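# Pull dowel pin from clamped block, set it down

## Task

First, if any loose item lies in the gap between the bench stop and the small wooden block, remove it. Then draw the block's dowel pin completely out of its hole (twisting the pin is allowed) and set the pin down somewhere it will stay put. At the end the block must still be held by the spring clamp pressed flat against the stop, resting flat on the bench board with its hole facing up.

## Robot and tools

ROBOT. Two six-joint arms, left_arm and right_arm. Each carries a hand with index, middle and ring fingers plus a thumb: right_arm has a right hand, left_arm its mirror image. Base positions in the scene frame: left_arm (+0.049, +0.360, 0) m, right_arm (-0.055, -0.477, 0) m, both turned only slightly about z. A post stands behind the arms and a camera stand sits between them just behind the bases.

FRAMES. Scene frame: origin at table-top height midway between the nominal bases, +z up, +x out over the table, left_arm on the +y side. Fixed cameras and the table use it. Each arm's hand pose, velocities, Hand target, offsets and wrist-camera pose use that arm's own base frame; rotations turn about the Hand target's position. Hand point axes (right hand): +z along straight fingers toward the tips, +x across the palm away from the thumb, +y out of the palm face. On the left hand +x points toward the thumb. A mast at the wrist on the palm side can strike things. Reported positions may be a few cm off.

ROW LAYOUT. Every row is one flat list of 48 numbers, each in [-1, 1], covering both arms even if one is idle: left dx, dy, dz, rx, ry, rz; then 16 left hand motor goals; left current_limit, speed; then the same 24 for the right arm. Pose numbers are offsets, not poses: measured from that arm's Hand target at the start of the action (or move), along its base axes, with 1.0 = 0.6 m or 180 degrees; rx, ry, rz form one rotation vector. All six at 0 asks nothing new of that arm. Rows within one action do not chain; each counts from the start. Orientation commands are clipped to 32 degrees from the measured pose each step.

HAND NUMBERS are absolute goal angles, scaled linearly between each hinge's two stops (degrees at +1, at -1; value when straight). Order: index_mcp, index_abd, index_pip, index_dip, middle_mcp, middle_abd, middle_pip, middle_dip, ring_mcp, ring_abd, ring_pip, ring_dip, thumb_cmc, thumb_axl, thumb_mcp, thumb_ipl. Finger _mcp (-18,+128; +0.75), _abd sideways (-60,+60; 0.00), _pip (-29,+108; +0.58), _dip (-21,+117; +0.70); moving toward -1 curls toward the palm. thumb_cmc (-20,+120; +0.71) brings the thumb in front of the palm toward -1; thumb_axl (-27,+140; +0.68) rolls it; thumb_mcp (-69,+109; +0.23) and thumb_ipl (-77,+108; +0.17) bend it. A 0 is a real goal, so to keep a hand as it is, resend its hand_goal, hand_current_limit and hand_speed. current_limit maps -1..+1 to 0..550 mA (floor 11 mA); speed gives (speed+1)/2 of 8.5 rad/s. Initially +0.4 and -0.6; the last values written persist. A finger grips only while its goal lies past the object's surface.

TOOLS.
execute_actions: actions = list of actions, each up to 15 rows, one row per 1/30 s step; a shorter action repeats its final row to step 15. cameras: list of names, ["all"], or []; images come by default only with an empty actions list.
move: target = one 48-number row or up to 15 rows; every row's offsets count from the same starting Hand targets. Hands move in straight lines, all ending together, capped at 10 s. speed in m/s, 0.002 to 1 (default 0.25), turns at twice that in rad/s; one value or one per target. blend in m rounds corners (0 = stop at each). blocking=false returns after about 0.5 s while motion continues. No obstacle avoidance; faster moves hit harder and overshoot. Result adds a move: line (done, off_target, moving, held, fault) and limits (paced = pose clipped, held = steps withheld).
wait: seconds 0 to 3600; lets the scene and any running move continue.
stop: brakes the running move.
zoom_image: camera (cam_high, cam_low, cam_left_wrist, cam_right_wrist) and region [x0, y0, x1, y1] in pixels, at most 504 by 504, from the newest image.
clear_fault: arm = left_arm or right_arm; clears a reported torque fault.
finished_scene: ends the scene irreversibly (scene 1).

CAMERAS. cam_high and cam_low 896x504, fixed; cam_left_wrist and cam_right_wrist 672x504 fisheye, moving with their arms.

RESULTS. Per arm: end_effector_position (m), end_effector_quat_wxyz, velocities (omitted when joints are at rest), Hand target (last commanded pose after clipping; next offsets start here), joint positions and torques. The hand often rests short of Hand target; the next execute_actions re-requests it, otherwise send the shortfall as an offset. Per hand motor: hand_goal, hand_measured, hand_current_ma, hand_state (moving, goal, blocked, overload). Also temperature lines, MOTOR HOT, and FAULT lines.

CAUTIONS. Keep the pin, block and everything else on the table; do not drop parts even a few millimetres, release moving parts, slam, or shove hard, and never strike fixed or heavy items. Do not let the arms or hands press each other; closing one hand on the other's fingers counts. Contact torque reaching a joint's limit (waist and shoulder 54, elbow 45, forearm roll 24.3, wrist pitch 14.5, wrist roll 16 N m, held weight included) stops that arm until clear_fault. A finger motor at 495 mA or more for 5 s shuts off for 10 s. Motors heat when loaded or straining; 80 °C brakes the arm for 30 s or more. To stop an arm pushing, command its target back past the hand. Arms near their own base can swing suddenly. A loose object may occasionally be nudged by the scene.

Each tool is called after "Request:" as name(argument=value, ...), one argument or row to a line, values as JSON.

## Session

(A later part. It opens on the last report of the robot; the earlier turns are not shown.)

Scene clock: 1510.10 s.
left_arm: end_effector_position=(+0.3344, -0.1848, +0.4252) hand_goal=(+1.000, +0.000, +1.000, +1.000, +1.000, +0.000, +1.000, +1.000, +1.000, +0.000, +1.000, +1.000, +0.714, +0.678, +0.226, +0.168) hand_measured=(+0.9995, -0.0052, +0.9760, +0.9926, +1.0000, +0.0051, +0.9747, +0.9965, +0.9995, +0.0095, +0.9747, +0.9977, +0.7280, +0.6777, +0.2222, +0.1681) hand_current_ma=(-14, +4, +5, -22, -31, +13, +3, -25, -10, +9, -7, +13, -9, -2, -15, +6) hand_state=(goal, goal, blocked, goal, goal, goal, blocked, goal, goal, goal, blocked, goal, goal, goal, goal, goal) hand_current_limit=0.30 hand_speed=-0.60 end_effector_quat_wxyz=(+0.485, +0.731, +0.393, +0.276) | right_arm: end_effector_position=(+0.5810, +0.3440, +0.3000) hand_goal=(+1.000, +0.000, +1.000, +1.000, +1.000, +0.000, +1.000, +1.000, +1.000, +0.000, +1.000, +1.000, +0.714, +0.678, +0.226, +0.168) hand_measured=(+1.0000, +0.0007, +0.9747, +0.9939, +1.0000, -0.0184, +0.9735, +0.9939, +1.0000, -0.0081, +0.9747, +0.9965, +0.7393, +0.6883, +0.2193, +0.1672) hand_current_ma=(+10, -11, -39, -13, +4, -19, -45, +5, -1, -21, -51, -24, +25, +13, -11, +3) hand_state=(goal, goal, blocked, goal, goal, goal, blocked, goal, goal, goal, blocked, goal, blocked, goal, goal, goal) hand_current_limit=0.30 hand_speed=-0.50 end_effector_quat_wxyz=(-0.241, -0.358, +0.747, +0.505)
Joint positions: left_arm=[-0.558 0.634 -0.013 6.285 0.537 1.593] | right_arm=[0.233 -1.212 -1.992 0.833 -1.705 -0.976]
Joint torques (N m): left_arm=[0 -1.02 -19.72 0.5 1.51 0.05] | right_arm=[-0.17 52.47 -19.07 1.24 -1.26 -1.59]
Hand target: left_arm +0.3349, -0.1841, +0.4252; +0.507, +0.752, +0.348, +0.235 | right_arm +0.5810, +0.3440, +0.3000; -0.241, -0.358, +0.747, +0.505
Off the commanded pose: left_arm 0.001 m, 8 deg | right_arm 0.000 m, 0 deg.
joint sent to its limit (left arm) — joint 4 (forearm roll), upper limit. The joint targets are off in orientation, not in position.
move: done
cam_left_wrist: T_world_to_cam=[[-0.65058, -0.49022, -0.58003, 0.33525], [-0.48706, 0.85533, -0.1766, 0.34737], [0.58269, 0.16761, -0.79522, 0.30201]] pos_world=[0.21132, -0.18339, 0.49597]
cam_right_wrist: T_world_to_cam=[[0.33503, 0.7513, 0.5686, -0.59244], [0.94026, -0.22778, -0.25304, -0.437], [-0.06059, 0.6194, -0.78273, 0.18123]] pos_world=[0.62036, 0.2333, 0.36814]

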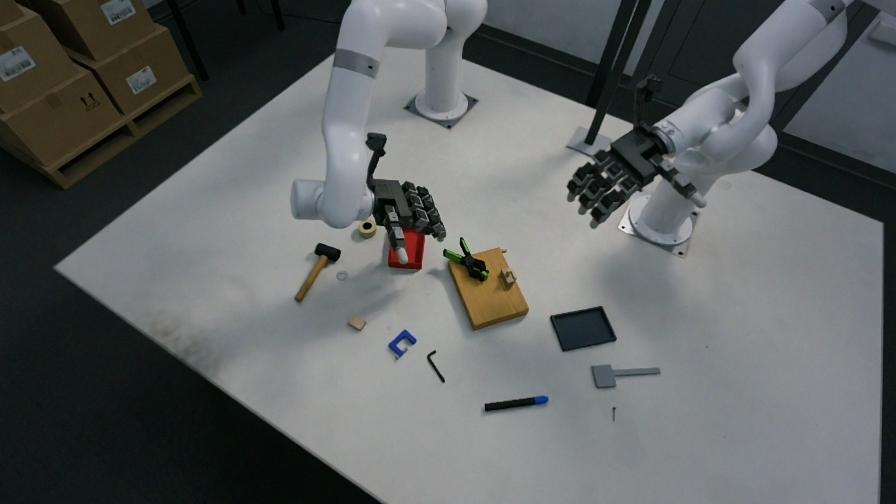

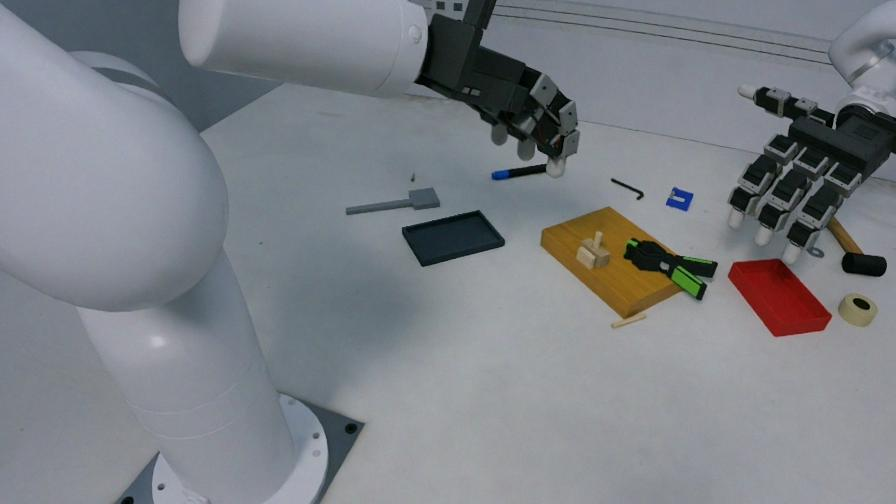

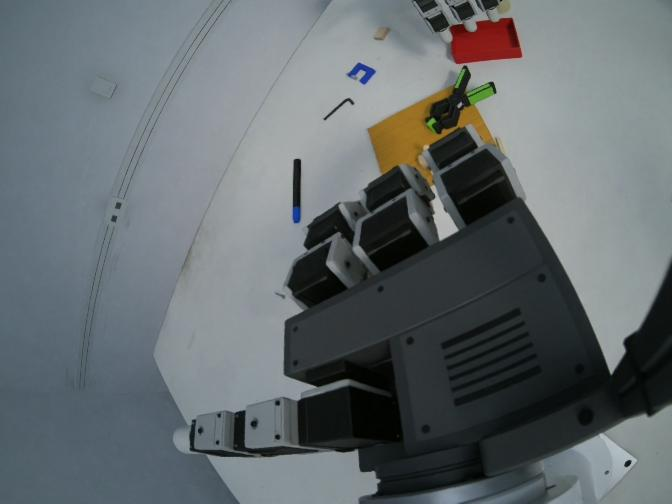

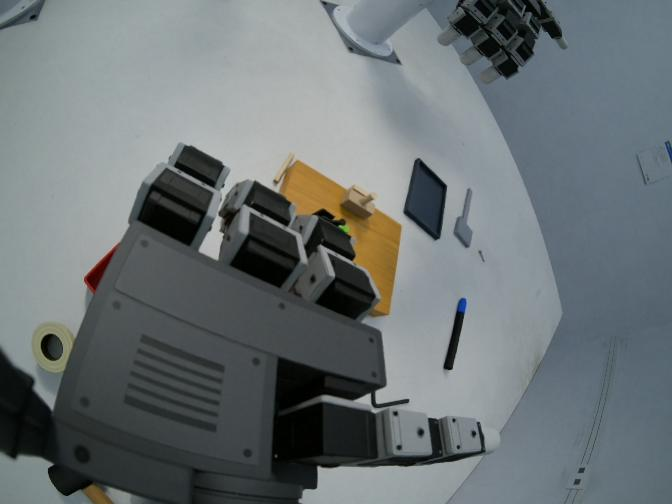

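Request:
move(
  target=[0.0495,-0.375,-0.209,0,0,0,1,0,1,1,1,0,1,1,1,0,1,1,0.714,0.678,0.226,0.168,0.3,-0.6, 0,0,0,0,0,0,1,0,1,1,1,0,1,1,1,0,1,1,0.714,0.678,0.226,0.168,0.3,-0.5],
  speed=0.12,
  cameras=["all"],
)

Scene clock: 1516.53 s.
left_arm: end_effector_position=(+0.3646, -0.4091, +0.2999) hand_goal=(+1.000, +0.000, +1.000, +1.000, +1.000, +0.000, +1.000, +1.000, +1.000, +0.000, +1.000, +1.000, +0.714, +0.678, +0.226, +0.168) hand_measured=(+0.9995, -0.0066, +0.9760, +0.9926, +0.9995, +0.0051, +0.9747, +0.9977, +1.0000, +0.0095, +0.9747, +0.9977, +0.7280, +0.6767, +0.2222, +0.1681) hand_current_ma=(-1, +8, +2, +1, -8, +17, +13, +3, -15, +5, -10, +20, -2, +4, -1, -13) hand_state=(goal, goal, blocked, goal, goal, goal, blocked, goal, goal, goal, blocked, goal, goal, goal, goal, goal) hand_current_limit=0.30 hand_speed=-0.60 end_effector_quat_wxyz=(+0.507, +0.752, +0.348, +0.235) | right_arm: end_effector_position=(+0.5810, +0.3440, +0.3000) hand_goal=(+1.000, +0.000, +1.000, +1.000, +1.000, +0.000, +1.000, +1.000, +1.000, +0.000, +1.000, +1.000, +0.714, +0.678, +0.226, +0.168) hand_measured=(+1.0000, +0.0007, +0.9747, +0.9939, +0.9995, -0.0184, +0.9722, +0.9952, +1.0000, -0.0081, +0.9747, +0.9965, +0.7393, +0.6893, +0.2183, +0.1672) hand_current_ma=(+4, -6, -35, -25, -8, -19, -37, -7, +8, -23, -42, -12, +30, -3, -12, +5) hand_state=(goal, goal, blocked, goal, goal, goal, blocked, goal, goal, goal, blocked, goal, blocked, goal, goal, goal) hand_current_limit=0.30 hand_speed=-0.50 end_effector_quat_wxyz=(-0.241, -0.358, +0.747, +0.505)
Joint positions: left_arm=[-1.015 -0.404 -0.449 5.965 1.143 1.586] | right_arm=[0.233 -1.212 -1.992 0.833 -1.705 -0.976]
Joint torques (N m): left_arm=[-0.09 24.73 -11.03 0.06 6.25 -2.34] | right_arm=[-0.17 52.47 -19.07 1.24 -1.26 -0.06]
Hand target: left_arm +0.3646, -0.4091, +0.2998; +0.507, +0.752, +0.348, +0.235 | right_arm +0.5810, +0.3440, +0.3000; -0.241, -0.358, +0.747, +0.505
Off the commanded pose: left_arm 0.000 m, 0 deg | right_arm 0.000 m, 0 deg.
move: done
cam_left_wrist: T_world_to_cam=[[-0.71823, -0.40835, -0.56337, 0.22532], [-0.36978, 0.90988, -0.18809, 0.51478], [0.58941, 0.07323, -0.80451, 0.18409]] pos_world=[0.24369, -0.38986, 0.37187]
cam_right_wrist: T_world_to_cam=[[0.33515, 0.75127, 0.56856, -0.5925], [0.94021, -0.22788, -0.25311, -0.43693], [-0.06059, 0.6194, -0.78273, 0.18123]] pos_world=[0.62036, 0.2333, 0.36814]

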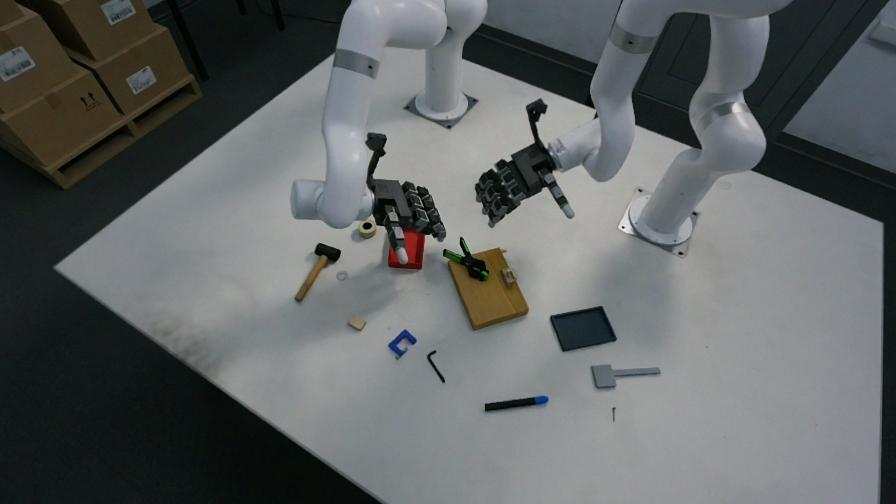

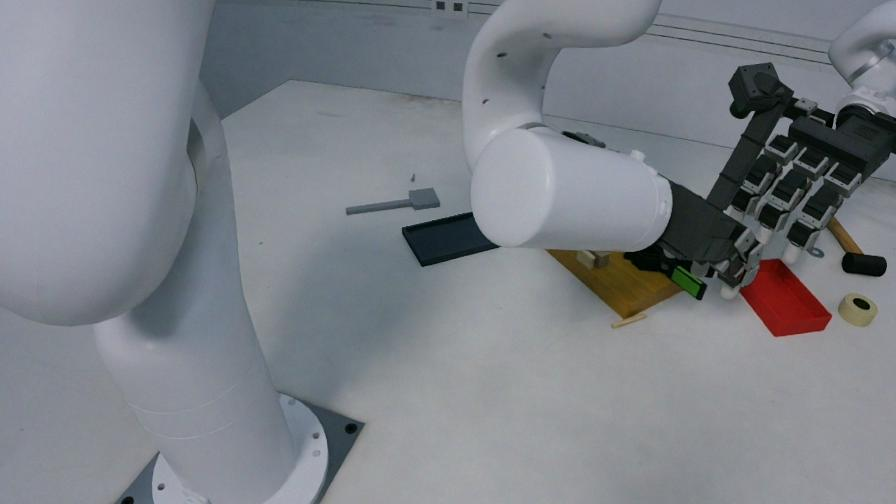

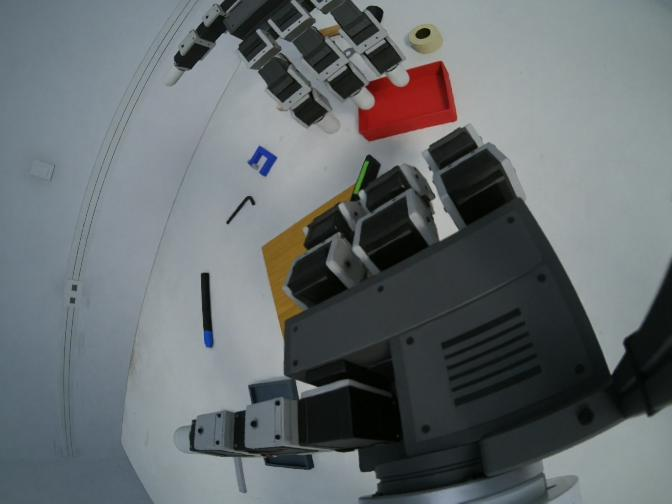

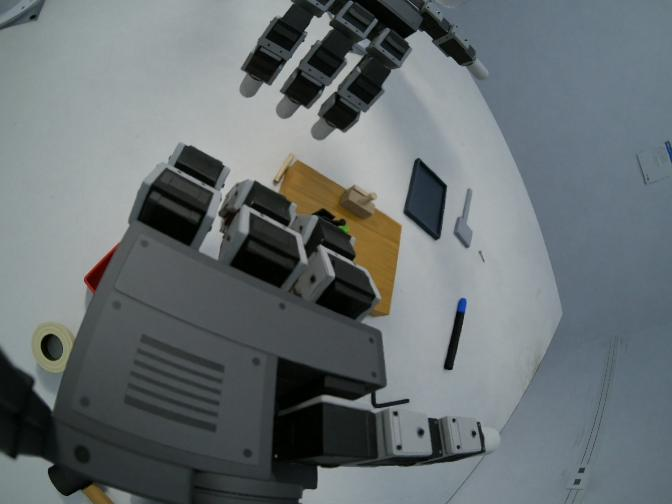

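Request:
move(
  target=[
    [0,0,0,0,0,0,1,0,1,1,-0.34,0,-0.74,-0.17,-0.34,0,-0.74,-0.17,0.714,0.678,0.226,0.168,0.3,-0.6, 0.019,0.0437,0,0,0,0,1,0,1,1,-0.34,0,-0.74,-0.17,-0.34,0,-0.74,-0.17,0.714,0.678,0.226,0.168,0.3,-0.5],
    [0,0,-0.1308,0,0,0,1,0,1,1,-0.34,0,-0.74,-0.17,-0.34,0,-0.74,-0.17,0.714,0.678,0.226,0.168,0.3,-0.6, 0.019,0.0437,-0.129,0,0,0,1,0,1,1,-0.34,0,-0.74,-0.17,-0.34,0,-0.74,-0.17,0.714,0.678,0.226,0.168,0.3,-0.5],
  ],
  speed=0.08,
  cameras=["all"],
)

Scene clock: 1528.50 s.
left_arm: end_effector_position=(+0.3646, -0.4091, +0.2998) hand_goal=(+1.000, +0.000, +1.000, +1.000, -0.340, +0.000, -0.740, -0.170, -0.340, +0.000, -0.740, -0.170, +0.714, +0.678, +0.226, +0.168) hand_measured=(+0.9995, -0.0052, +0.9747, +0.9939, -0.3247, +0.0007, -0.7447, -0.1731, -0.3259, +0.0036, -0.7459, -0.1744, +0.7280, +0.6777, +0.2222, +0.1681) hand_current_ma=(-7, -12, -2, -12, -9, -2, -1, -25, -4, -4, -17, -7, +9, -8, -6, +3) hand_state=(goal, goal, blocked, goal, goal, goal, goal, goal, goal, goal, goal, goal, goal, goal, goal, goal) hand_current_limit=0.30 hand_speed=-0.60 end_effector_quat_wxyz=(+0.507, +0.752, +0.348, +0.235) | right_arm: end_effector_position=(+0.5863, +0.3565, +0.3000) hand_goal=(+1.000, +0.000, +1.000, +1.000, -0.340, +0.000, -0.740, -0.170, -0.340, +0.000, -0.740, -0.170, +0.714, +0.678, +0.226, +0.168) hand_measured=(+0.9995, +0.0007, +0.9747, +0.9952, -0.3138, -0.0066, -0.7472, -0.1770, -0.3114, +0.0021, -0.7459, -0.1731, +0.7393, +0.6893, +0.2183, +0.1672) hand_current_ma=(-5, -7, -39, -16, +31, -14, -19, -1, +39, -2, -16, -19, +21, +9, +1, -10) hand_state=(goal, goal, blocked, goal, blocked, goal, goal, goal, blocked, goal, goal, goal, blocked, goal, goal, goal) hand_current_limit=0.30 hand_speed=-0.50 end_effector_quat_wxyz=(-0.241, -0.358, +0.748, +0.505)
Joint positions: left_arm=[-1.015 -0.405 -0.449 5.965 1.144 1.586] | right_arm=[0.247 -1.238 -2.042 0.846 -1.713 -0.952]
Joint torques (N m): left_arm=[-0.09 24.71 -11.01 0.06 1.48 0.05] | right_arm=[-0.17 52.96 -19.26 1.26 -1.22 -0.06]
Hand target: left_arm +0.3646, -0.4091, +0.2998; +0.507, +0.752, +0.348, +0.235 (not the last commanded pose) | right_arm +0.5863, +0.3565, +0.3000; -0.241, -0.358, +0.748, +0.505 (not the last commanded pose)
Off the commanded pose: left_arm 0.078 m, 0 deg | right_arm 0.079 m, 0 deg.
move: held (right_arm; a check stopped the path), off_target (left_arm; braked when a check withheld steps of right_arm); path passed 0 of 2 targets; limits=held
pose unreachable (right arm): on one or more control steps of this call, first in action 0 (counted from 0), this arm could not follow its commanded pose, so it was not sent that pose on those steps. It may still have moved: this result reports where it is.
cause: moving toward the commanded pose would bring two parts of the arm too close to each other (joints 5 (wrist pitch) and 6 (wrist roll) lie between them).
cam_left_wrist: T_world_to_cam=[[-0.71823, -0.40835, -0.56337, 0.22532], [-0.36978, 0.90988, -0.18809, 0.51478], [0.58941, 0.07323, -0.80451, 0.18409]] pos_world=[0.24369, -0.38986, 0.37187]
cam_right_wrist: T_world_to_cam=[[0.3353, 0.75116, 0.56863, -0.60369], [0.94019, -0.22823, -0.2529, -0.43885], [-0.06019, 0.61942, -0.78275, 0.17355]] pos_world=[0.62546, 0.2458, 0.36814]

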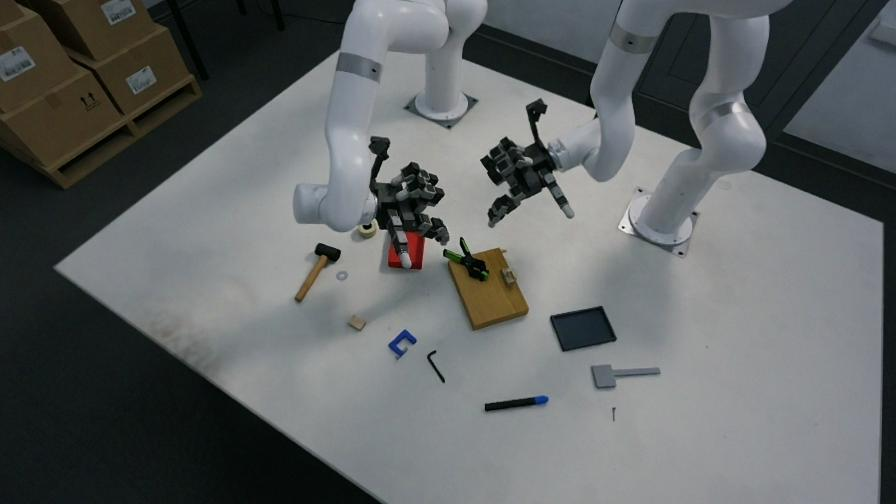

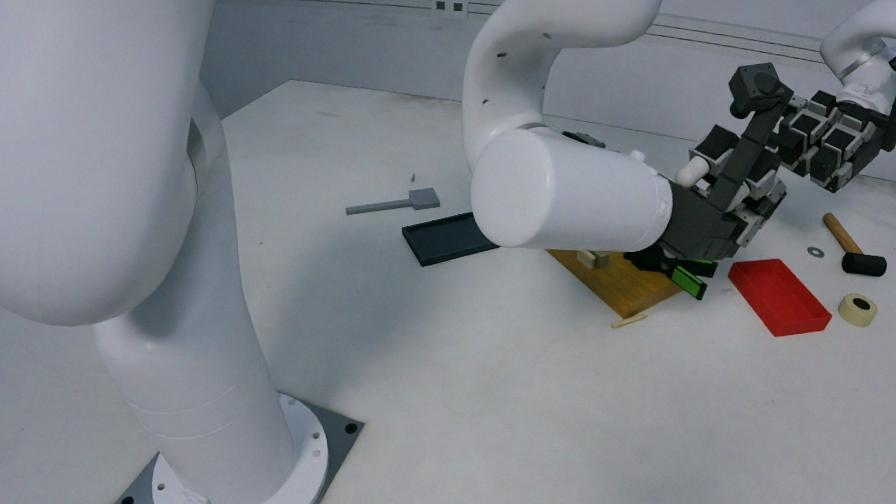

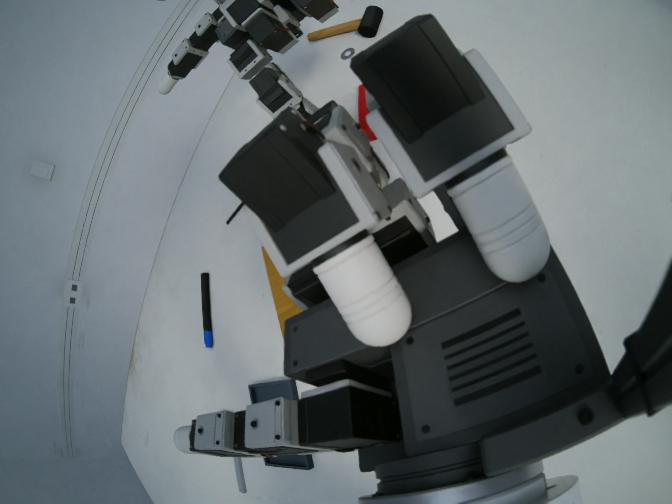

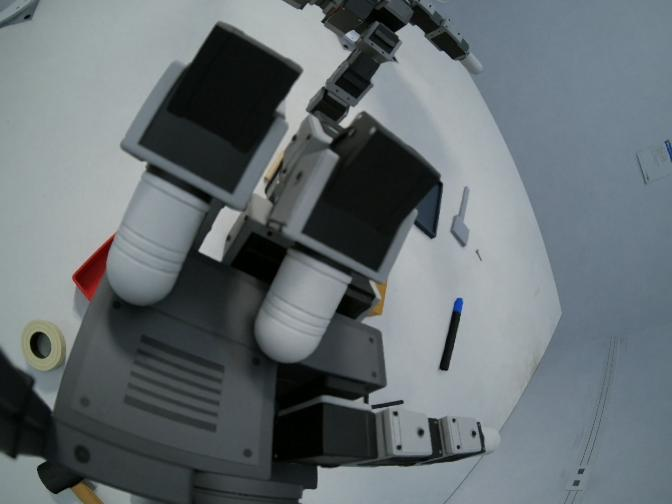

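Request:
move(
  target=[
    [0,0,-0.05,0,0,0,1,0,1,1,-0.34,0,-0.74,-0.17,-0.34,0,-0.74,-0.17,0.714,0.678,0.226,0.168,0.3,-0.6, 0,-0.01,-0.07,0,0,0,1,0,1,1,-0.34,0,-0.74,-0.17,-0.34,0,-0.74,-0.17,0.714,0.678,0.226,0.168,0.3,-0.5],
    [0,0,-0.1308,0,0,0,1,0,1,1,-0.34,0,-0.74,-0.17,-0.34,0,-0.74,-0.17,0.714,0.678,0.226,0.168,0.3,-0.6, 0.0102,0.0228,-0.129,0,0,0,1,0,1,1,-0.34,0,-0.74,-0.17,-0.34,0,-0.74,-0.17,0.714,0.678,0.226,0.168,0.3,-0.5],
  ],
  blend=[0.01,0],
  speed=0.08,
  cameras=["all"],
)

Scene clock: 1535.27 s.
left_arm: end_effector_position=(+0.3646, -0.4091, +0.2214) hand_goal=(+1.000, +0.000, +1.000, +1.000, -0.340, +0.000, -0.740, -0.170, -0.340, +0.000, -0.740, -0.170, +0.714, +0.678, +0.226, +0.168) hand_measured=(+1.0000, -0.0066, +0.9747, +0.9926, -0.3247, +0.0007, -0.7447, -0.1731, -0.3247, +0.0036, -0.7459, -0.1757, +0.7293, +0.6777, +0.2222, +0.1672) hand_current_ma=(+2, +2, +1, -13, -25, -6, +9, -19, -21, -2, -17, -7, -16, +4, -10, -5) hand_state=(goal, goal, blocked, goal, goal, goal, goal, goal, goal, goal, goal, goal, goal, goal, goal, goal) hand_current_limit=0.30 hand_speed=-0.60 end_effector_quat_wxyz=(+0.507, +0.753, +0.348, +0.235) | right_arm: end_effector_position=(+0.5924, +0.3702, +0.2226) hand_goal=(+1.000, +0.000, +1.000, +1.000, -0.340, +0.000, -0.740, -0.170, -0.340, +0.000, -0.740, -0.170, +0.714, +0.678, +0.226, +0.168) hand_measured=(+0.9995, -0.0008, +0.9735, +0.9939, -0.3126, -0.0066, -0.7459, -0.1782, -0.3102, +0.0007, -0.7459, -0.1719, +0.7393, +0.6883, +0.2193, +0.1672) hand_current_ma=(-4, +1, -40, -30, +38, -16, -10, -3, +37, -5, -10, -20, +17, +6, -20, -3) hand_state=(goal, goal, blocked, goal, blocked, goal, goal, goal, blocked, goal, goal, goal, blocked, goal, goal, goal) hand_current_limit=0.30 hand_speed=-0.50 end_effector_quat_wxyz=(-0.241, -0.358, +0.748, +0.505)
Joint positions: left_arm=[-1.015 -0.67 -0.51 5.987 1.339 1.521] | right_arm=[0.262 -1.406 -2.175 0.854 -1.682 -0.971]
Joint torques (N m): left_arm=[-0.11 28.86 -7.19 -0.19 1.48 0.05] | right_arm=[-0.17 54.19 -19.06 1.22 -4.44 1.5]
Hand target: left_arm +0.3646, -0.4091, +0.2214; +0.507, +0.752, +0.348, +0.235 | right_arm +0.5924, +0.3702, +0.2226; -0.241, -0.358, +0.748, +0.505
Off the commanded pose: left_arm 0.000 m, 0 deg | right_arm 0.000 m, 0 deg.
move: done
cam_left_wrist: T_world_to_cam=[[-0.71823, -0.40835, -0.56337, 0.18116], [-0.36978, 0.90988, -0.18809, 0.50004], [0.58941, 0.07323, -0.80451, 0.12101]] pos_world=[0.24369, -0.38986, 0.29347]
cam_right_wrist: T_world_to_cam=[[0.3353, 0.75116, 0.56863, -0.57202], [0.94019, -0.22823, -0.2529, -0.46113], [-0.06019, 0.61942, -0.78275, 0.105]] pos_world=[0.63166, 0.2594, 0.29084]

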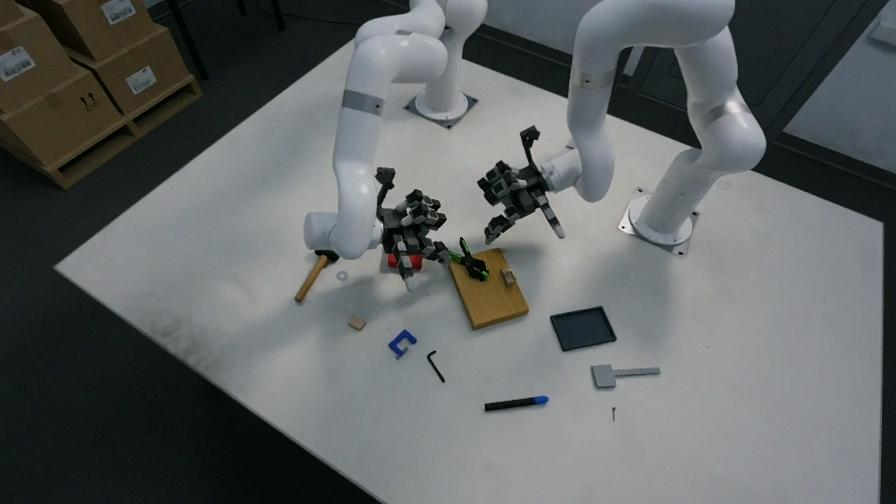

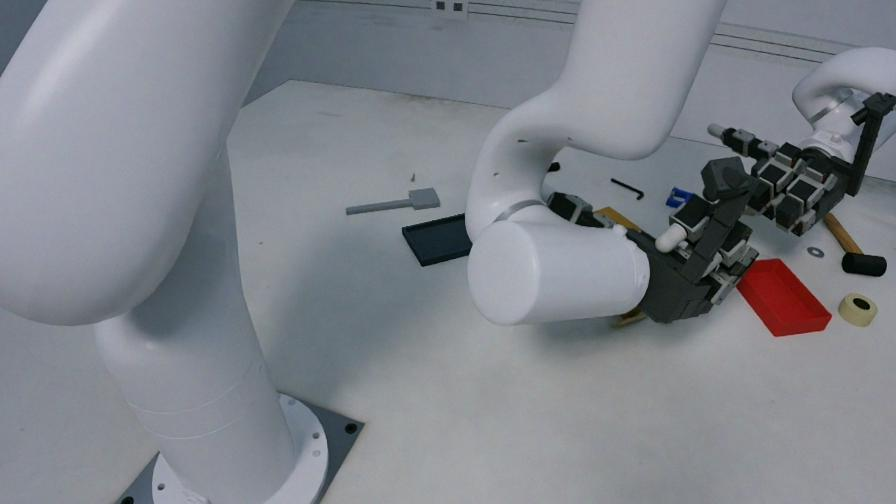

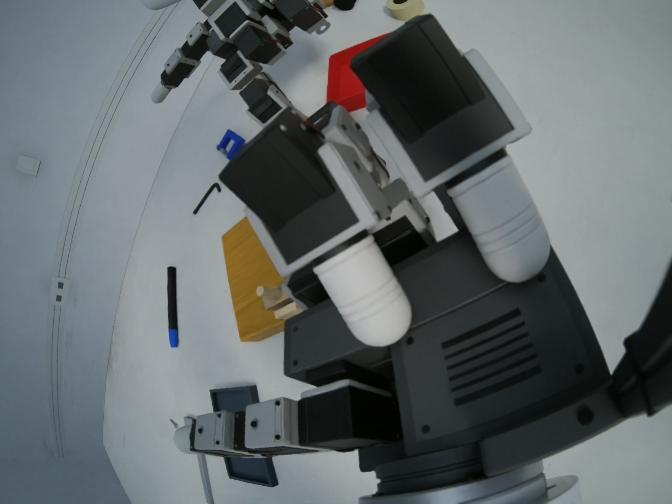

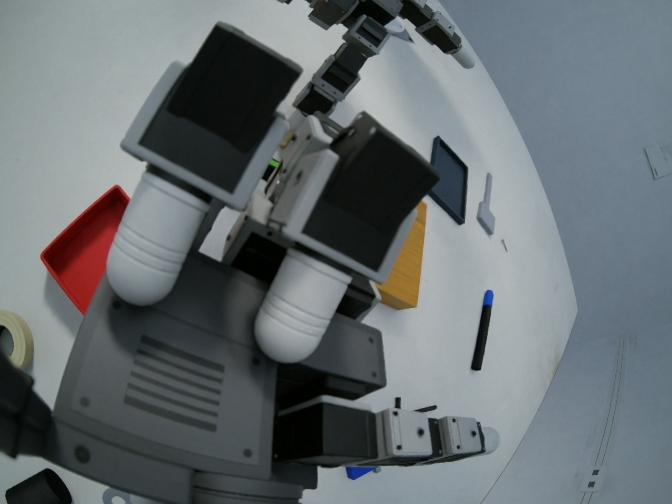

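Request:
zoom_image(
  camera="cam_high",
  region=[380, 180, 560, 320],
)

Request:
zoom_image(
  camera="cam_left_wrist",
  region=[200, 60, 420, 220],
)

Request:
zoom_image(
  camera="cam_right_wrist",
  region=[200, 60, 420, 280],
)

Scaled by 2.800 from the camera's image (finer frame: 1280x720).

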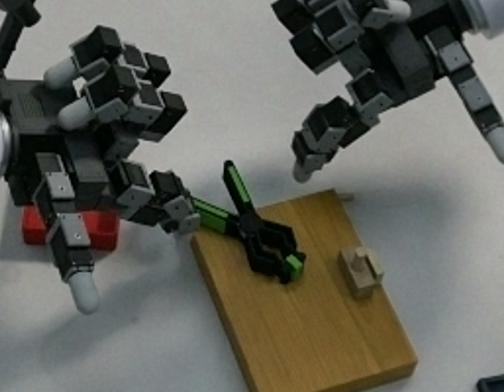

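Scaled by 2.291 from the camera's image (finer frame: 960x720).

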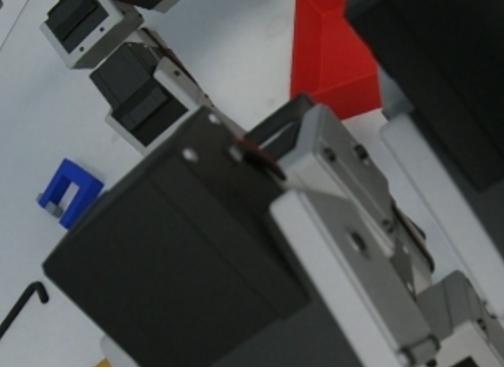

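Scaled by 2.291 from the camera's image (finer frame: 960x720).

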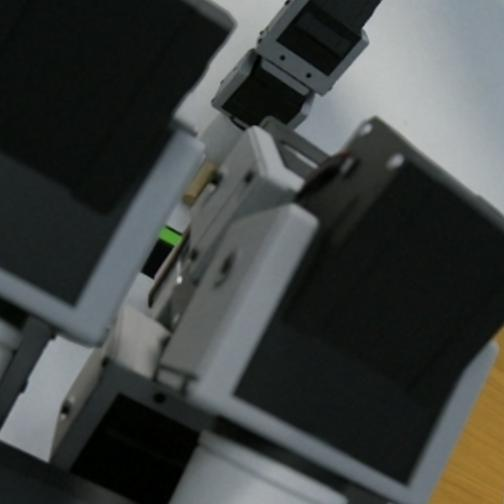

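Request:
move(
  target=[0,0,0,0,0,0,1,0,1,1,-0.34,0,-0.74,-0.17,-0.34,0,-0.74,-0.17,0.714,0.678,0.226,0.168,0.3,-0.6, -0.045,-0.0015,0,0,0,0,1,0,1,1,-0.34,0,-0.74,-0.17,-0.34,0,-0.74,-0.17,0.714,0.678,0.226,0.168,0.6,-0.5],
  speed=0.03,
  cameras=["cam_high"],
)

Request:
zoom_image(
  camera="cam_high",
  region=[380, 180, 560, 320],
)

Scene clock: 1548.23 s.
left_arm: end_effector_position=(+0.3646, -0.4091, +0.2214) hand_goal=(+1.000, +0.000, +1.000, +1.000, -0.340, +0.000, -0.740, -0.170, -0.340, +0.000, -0.740, -0.170, +0.714, +0.678, +0.226, +0.168) hand_measured=(+1.0000, -0.0052, +0.9760, +0.9926, -0.3247, +0.0007, -0.7447, -0.1731, -0.3247, +0.0036, -0.7459, -0.1757, +0.7293, +0.6777, +0.2212, +0.1681) hand_current_ma=(-17, -8, -10, +11, -8, -3, +8, +1, +20, +2, +6, +14, +12, -11, -3, -12) hand_state=(goal, goal, blocked, goal, goal, goal, goal, goal, goal, goal, goal, goal, goal, goal, goal, goal) hand_current_limit=0.30 hand_speed=-0.60 end_effector_quat_wxyz=(+0.507, +0.752, +0.348, +0.235) | right_arm: end_effector_position=(+0.5654, +0.3693, +0.2226) hand_goal=(+1.000, +0.000, +1.000, +1.000, -0.340, +0.000, -0.740, -0.170, -0.340, +0.000, -0.740, -0.170, +0.714, +0.678, +0.226, +0.168) hand_measured=(+1.0000, +0.0021, +0.9735, +1.0000, -0.3138, -0.0066, -0.7459, -0.1782, -0.3114, +0.0007, -0.7459, -0.1706, +0.7393, +0.6883, +0.2183, +0.1672) hand_current_ma=(-5, +1, -39, -12, +34, -21, -18, -2, +38, -3, -22, -13, +25, +4, -25, -4) hand_state=(goal, goal, blocked, goal, blocked, goal, goal, goal, blocked, goal, goal, goal, blocked, goal, goal, goal) hand_current_limit=0.60 hand_speed=-0.50 end_effector_quat_wxyz=(-0.241, -0.358, +0.748, +0.505)
Joint positions: left_arm=[-1.015 -0.67 -0.51 5.987 1.339 1.521] | right_arm=[0.27 -1.317 -1.999 0.855 -1.621 -1.033]
Joint torques (N m): left_arm=[-0.11 28.86 -7.19 -0.19 1.48 0.05] | right_arm=[-0.16 52.91 -18.42 1.11 -1.29 -1.71]
Hand target: left_arm +0.3646, -0.4091, +0.2214; +0.507, +0.752, +0.348, +0.235 | right_arm +0.5654, +0.3693, +0.2226; -0.241, -0.358, +0.748, +0.505
Off the commanded pose: left_arm 0.000 m, 0 deg | right_arm 0.000 m, 0 deg.
move: done

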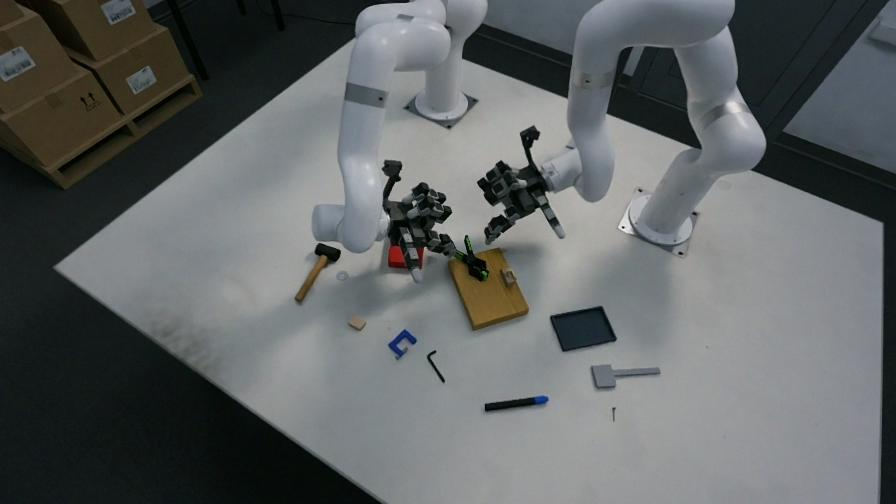

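Scaled by 2.800 from the camera's image (finer frame: 1280x720).

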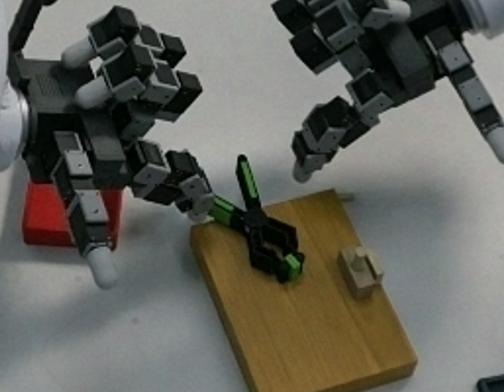

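Request:
move(
  target=[0,0,0,0,0,0,1,0,1,1,-0.34,0,-0.74,-0.17,-0.34,0,-0.74,-0.17,0.714,0.678,0.226,0.168,0.3,-0.6, -0.025,0.005,0,0,0,0,1,0,1,1,-0.34,0,-0.74,-0.17,-0.34,0,-0.74,-0.17,0.714,0.678,0.226,0.168,0.6,-0.5],
  speed=0.03,
  cameras=["cam_high"],
)

Request:
zoom_image(
  camera="cam_high",
  region=[380, 180, 560, 320],
)

Scene clock: 1553.17 s.
left_arm: end_effector_position=(+0.3646, -0.4091, +0.2214) hand_goal=(+1.000, +0.000, +1.000, +1.000, -0.340, +0.000, -0.740, -0.170, -0.340, +0.000, -0.740, -0.170, +0.714, +0.678, +0.226, +0.168) hand_measured=(+0.9995, -0.0052, +0.9747, +0.9926, -0.3247, +0.0007, -0.7459, -0.1731, -0.3247, +0.0036, -0.7459, -0.1744, +0.7293, +0.6777, +0.2212, +0.1672) hand_current_ma=(-16, -9, -9, -11, +9, -1, +15, +5, +18, +1, +9, +2, +5, -10, -10, -6) hand_state=(goal, goal, blocked, goal, goal, goal, goal, goal, goal, goal, goal, goal, goal, goal, goal, goal) hand_current_limit=0.30 hand_speed=-0.60 end_effector_quat_wxyz=(+0.507, +0.752, +0.348, +0.235) | right_arm: end_effector_position=(+0.5504, +0.3723, +0.2226) hand_goal=(+1.000, +0.000, +1.000, +1.000, -0.340, +0.000, -0.740, -0.170, -0.340, +0.000, -0.740, -0.170, +0.714, +0.678, +0.226, +0.168) hand_measured=(+0.9995, +0.0021, +0.9747, +1.0000, -0.3126, -0.0066, -0.7472, -0.1770, -0.3114, +0.0007, -0.7459, -0.1719, +0.7393, +0.6883, +0.2183, +0.1672) hand_current_ma=(+2, -6, -36, -8, +19, +2, -12, -11, +47, -26, -8, +1, +27, -2, -27, +12) hand_state=(goal, goal, blocked, goal, blocked, goal, goal, goal, blocked, goal, goal, goal, blocked, goal, goal, goal) hand_current_limit=0.60 hand_speed=-0.50 end_effector_quat_wxyz=(-0.241, -0.358, +0.748, +0.505)
Joint positions: left_arm=[-1.015 -0.67 -0.51 5.987 1.339 1.521] | right_arm=[0.28 -1.277 -1.92 0.862 -1.592 -1.059]
Joint torques (N m): left_arm=[-0.11 28.86 -7.19 -0.19 1.48 0.05] | right_arm=[-0.16 52.22 -18.1 1.05 -1.3 -1.54]
Hand target: left_arm +0.3646, -0.4091, +0.2214; +0.507, +0.752, +0.348, +0.235 | right_arm +0.5504, +0.3723, +0.2226; -0.241, -0.358, +0.748, +0.505
Off the commanded pose: left_arm 0.000 m, 0 deg | right_arm 0.000 m, 0 deg.
move: done

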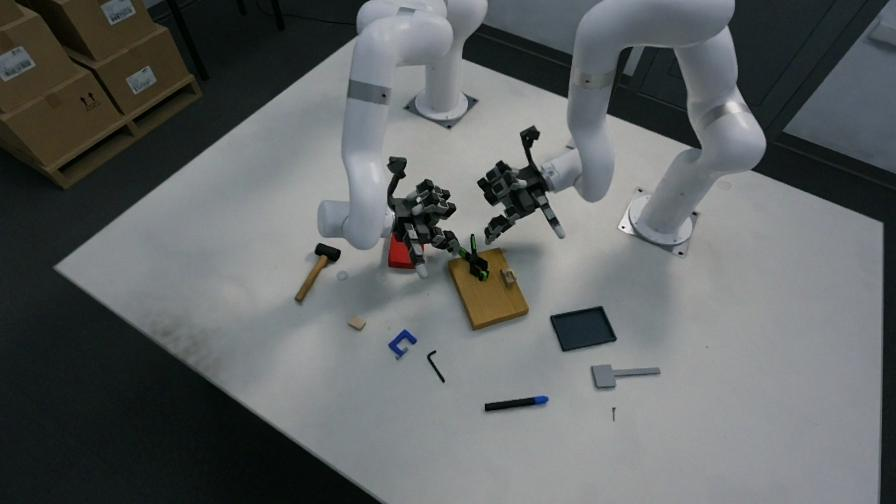

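Scaled by 2.800 from the camera's image (finer frame: 1280x720).

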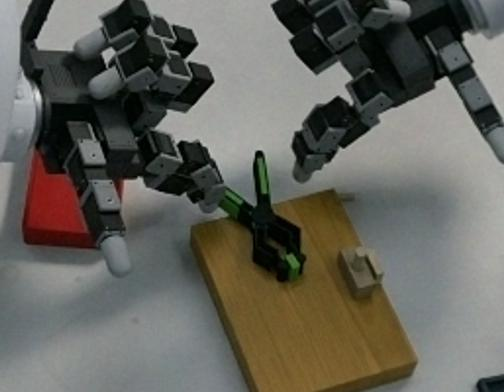

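Request:
move(
  target=[0.031,-0.0236,0,0,0,0,1,0,1,1,-0.34,0,-0.74,-0.17,-0.34,0,-0.74,-0.17,0.714,0.678,0.226,0.168,0.6,-0.6, -0.0078,0.0026,0,0,0,0,1,0,1,1,-0.34,0,-0.74,-0.17,-0.34,0,-0.74,-0.17,0.714,0.678,0.226,0.168,0.6,-0.5],
  speed=0.02,
  cameras=["cam_high"],
)

Request:
zoom_image(
  camera="cam_high",
  region=[380, 180, 560, 320],
)

Scene clock: 1568.17 s.
left_arm: end_effector_position=(+0.3832, -0.4232, +0.2214) hand_goal=(+1.000, +0.000, +1.000, +1.000, -0.340, +0.000, -0.740, -0.170, -0.340, +0.000, -0.740, -0.170, +0.714, +0.678, +0.226, +0.168) hand_measured=(+1.0000, -0.0066, +0.9786, +1.0000, -0.3247, +0.0007, -0.7459, -0.1719, -0.3259, +0.0036, -0.7459, -0.1757, +0.7293, +0.6767, +0.2212, +0.1681) hand_current_ma=(+18, +2, +6, -3, +5, +0, +6, -9, +4, -5, -11, +5, +16, -8, +3, -13) hand_state=(goal, goal, blocked, goal, goal, goal, goal, goal, goal, goal, goal, goal, goal, goal, goal, goal) hand_current_limit=0.60 hand_speed=-0.60 end_effector_quat_wxyz=(+0.507, +0.753, +0.348, +0.235) | right_arm: end_effector_position=(+0.5457, +0.3738, +0.2226) hand_goal=(+1.000, +0.000, +1.000, +1.000, -0.340, +0.000, -0.740, -0.170, -0.340, +0.000, -0.740, -0.170, +0.714, +0.678, +0.226, +0.168) hand_measured=(+1.0000, +0.0007, +0.9773, +1.0000, -0.3138, -0.0081, -0.7472, -0.1782, -0.3102, +0.0007, -0.7447, -0.1719, +0.7393, +0.6883, +0.2183, +0.1672) hand_current_ma=(+3, -2, -40, -10, +36, -15, -9, -11, +46, +4, -11, -12, +7, -1, -4, -3) hand_state=(goal, goal, blocked, goal, blocked, goal, goal, goal, blocked, goal, goal, goal, blocked, goal, goal, goal) hand_current_limit=0.60 hand_speed=-0.50 end_effector_quat_wxyz=(-0.241, -0.358, +0.748, +0.505)
Joint positions: left_arm=[-0.991 -0.685 -0.564 6.007 1.302 1.535] | right_arm=[0.283 -1.266 -1.898 0.865 -1.583 -1.066]
Joint torques (N m): left_arm=[-0.11 30.05 -7.98 -0.14 -2.73 0.05] | right_arm=[-0.16 52.01 -18 1.04 1.87 -1.52]
Hand target: left_arm +0.3832, -0.4233, +0.2214; +0.507, +0.752, +0.348, +0.235 | right_arm +0.5457, +0.3738, +0.2226; -0.241, -0.358, +0.748, +0.505
Off the commanded pose: left_arm 0.000 m, 0 deg | right_arm 0.000 m, 0 deg.
move: done

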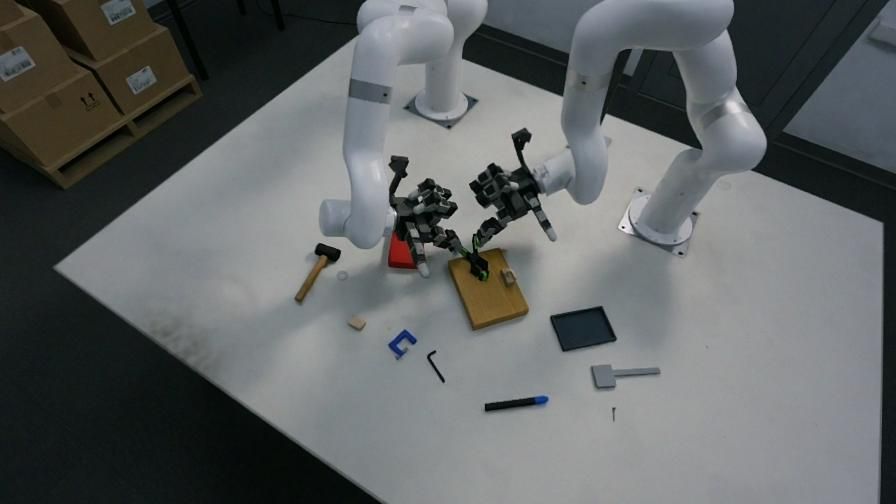

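Scaled by 2.800 from the camera's image (finer frame: 1280x720).

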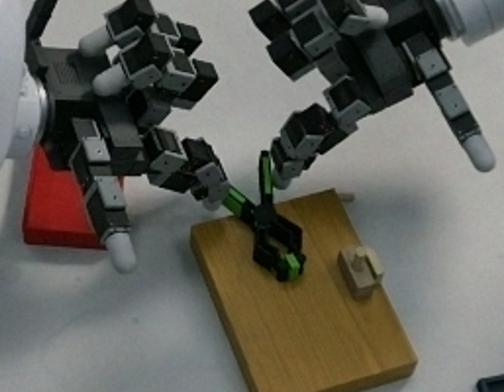

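Request:
move(
  target=[
    [-0.028,0.0215,0,0,0,0,1,0,1,1,-0.34,0,-0.74,-0.17,-0.34,0,-0.74,-0.17,0.714,0.678,0.226,0.168,0.6,-0.6, 0,0,0,0,0,0,1,0,1,1,-0.34,0,-0.74,-0.17,-0.34,0,-0.74,-0.17,0.714,0.678,0.226,0.168,0.6,-0.5],
    [-0.028,0.0215,0,0,0,0,1,0,1,1,-0.34,0,-0.74,-0.17,-0.34,0,-0.74,-0.17,0.714,0.678,0.226,0.168,0.6,-0.6, -0.0244,0.0058,0,0,0,0,1,0,1,1,-0.34,0,-0.74,-0.17,-0.34,0,-0.74,-0.17,0.714,0.678,0.226,0.168,0.6,-0.5],
  ],
  speed=0.03,
  cameras=["cam_high"],
)

Request:
zoom_image(
  camera="cam_high",
  region=[380, 180, 560, 320],
)

Scene clock: 1579.73 s.
left_arm: end_effector_position=(+0.3664, -0.4104, +0.2214) hand_goal=(+1.000, +0.000, +1.000, +1.000, -0.340, +0.000, -0.740, -0.170, -0.340, +0.000, -0.740, -0.170, +0.714, +0.678, +0.226, +0.168) hand_measured=(+0.9995, -0.0052, +0.9760, +1.0000, -0.3247, +0.0007, -0.7459, -0.1719, -0.3247, +0.0036, -0.7447, -0.1744, +0.7293, +0.6777, +0.2212, +0.1672) hand_current_ma=(-27, -20, +3, -29, -2, -14, +4, -9, -10, -13, -21, +17, +8, +6, -11, -15) hand_state=(goal, goal, blocked, goal, goal, goal, goal, goal, goal, goal, goal, goal, goal, goal, goal, goal) hand_current_limit=0.60 hand_speed=-0.60 end_effector_quat_wxyz=(+0.507, +0.752, +0.348, +0.235) | right_arm: end_effector_position=(+0.5311, +0.3773, +0.2226) hand_goal=(+1.000, +0.000, +1.000, +1.000, -0.340, +0.000, -0.740, -0.170, -0.340, +0.000, -0.740, -0.170, +0.714, +0.678, +0.226, +0.168) hand_measured=(+0.9995, +0.0007, +0.9735, +1.0000, -0.3138, -0.0081, -0.7472, -0.1782, -0.3114, +0.0007, -0.7459, -0.1706, +0.7393, +0.6883, +0.2183, +0.1672) hand_current_ma=(+17, +0, -42, -7, +33, -12, +2, -5, +44, -5, -4, -6, +20, +12, -8, +2) hand_state=(goal, goal, blocked, goal, blocked, goal, goal, goal, blocked, goal, goal, goal, blocked, goal, goal, goal) hand_current_limit=0.60 hand_speed=-0.50 end_effector_quat_wxyz=(-0.241, -0.358, +0.748, +0.505)
Joint positions: left_arm=[-1.013 -0.671 -0.515 5.989 1.335 1.522] | right_arm=[0.293 -1.232 -1.831 0.873 -1.556 -1.088]
Joint torques (N m): left_arm=[-0.11 28.97 -7.27 -0.19 6.3 0.05] | right_arm=[-0.15 51.33 -17.69 0.99 2.21 -1.52]
Hand target: left_arm +0.3664, -0.4104, +0.2214; +0.507, +0.752, +0.348, +0.235 | right_arm +0.5311, +0.3773, +0.2226; -0.241, -0.358, +0.748, +0.505
Off the commanded pose: left_arm 0.000 m, 0 deg | right_arm 0.000 m, 0 deg.
move: done

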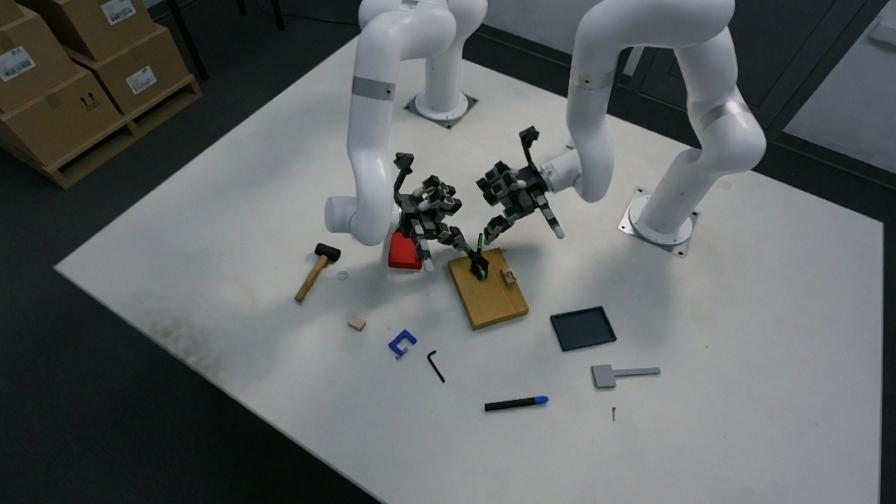

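Scaled by 2.800 from the camera's image (finer frame: 1280x720).

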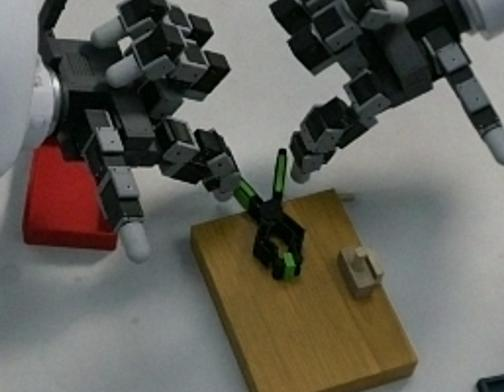

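Request:
move(
  target=[0.0172,-0.0257,0,0,0,0,1,0,1,1,-0.34,0,-0.74,-0.17,-0.34,0,-0.74,-0.17,0.714,0.678,0.226,0.168,0.6,-0.6, 0,0,0,0,0,0,1,0,1,1,-0.34,0,-0.74,-0.17,-0.34,0,-0.74,-0.17,0.714,0.678,0.226,0.168,0.6,-0.5],
  speed=0.02,
  cameras=["cam_high"],
)

Request:
zoom_image(
  camera="cam_high",
  region=[380, 180, 560, 320],
)

Scene clock: 1590.23 s.
left_arm: end_effector_position=(+0.3767, -0.4258, +0.2214) hand_goal=(+1.000, +0.000, +1.000, +1.000, -0.340, +0.000, -0.740, -0.170, -0.340, +0.000, -0.740, -0.170, +0.714, +0.678, +0.226, +0.168) hand_measured=(+1.0000, -0.0066, +0.9901, +1.0000, -0.3247, +0.0007, -0.7459, -0.1731, -0.3247, +0.0036, -0.7459, -0.1744, +0.7293, +0.6777, +0.2212, +0.1681) hand_current_ma=(+9, +11, +5, +3, -8, -11, +7, -34, -9, +11, -14, +2, +14, -18, -28, -3) hand_state=(goal, goal, goal, goal, goal, goal, goal, goal, goal, goal, goal, goal, goal, goal, goal, goal) hand_current_limit=0.60 hand_speed=-0.60 end_effector_quat_wxyz=(+0.507, +0.752, +0.348, +0.235) | right_arm: end_effector_position=(+0.5311, +0.3773, +0.2226) hand_goal=(+1.000, +0.000, +1.000, +1.000, -0.340, +0.000, -0.740, -0.170, -0.340, +0.000, -0.740, -0.170, +0.714, +0.678, +0.226, +0.168) hand_measured=(+1.0000, +0.0021, +0.9901, +1.0000, -0.3126, -0.0066, -0.7459, -0.1770, -0.3114, +0.0007, -0.7459, -0.1719, +0.7393, +0.6883, +0.2193, +0.1681) hand_current_ma=(-13, +7, -9, -11, +32, -18, -9, -3, +40, -15, -10, +10, +19, -1, -15, +2) hand_state=(goal, goal, goal, goal, blocked, goal, goal, goal, blocked, goal, goal, goal, blocked, goal, goal, goal) hand_current_limit=0.60 hand_speed=-0.50 end_effector_quat_wxyz=(-0.241, -0.358, +0.748, +0.505)
Joint positions: left_arm=[-1.011 -0.684 -0.561 5.988 1.303 1.532] | right_arm=[0.293 -1.232 -1.831 0.873 -1.556 -1.088]
Joint torques (N m): left_arm=[-0.11 29.95 -20.72 -0.15 1.48 0.05] | right_arm=[-0.15 51.33 -17.7 0.99 -4.76 -0.06]
Hand target: left_arm +0.3767, -0.4258, +0.2214; +0.507, +0.752, +0.348, +0.235 | right_arm +0.5311, +0.3773, +0.2226; -0.241, -0.358, +0.748, +0.505
Off the commanded pose: left_arm 0.000 m, 0 deg | right_arm 0.000 m, 0 deg.
move: done

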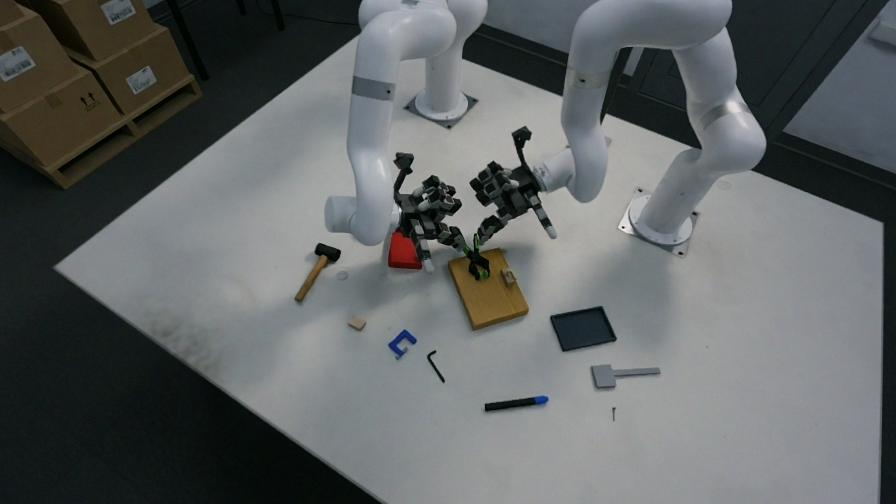

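Scaled by 2.800 from the camera's image (finer frame: 1280x720).

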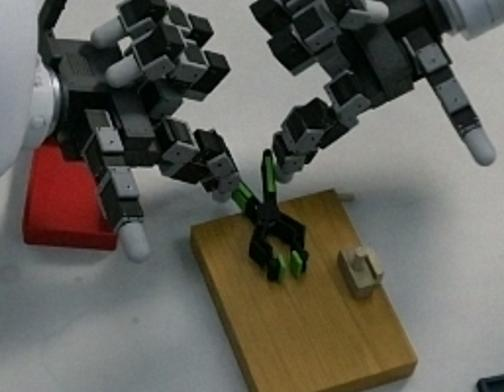

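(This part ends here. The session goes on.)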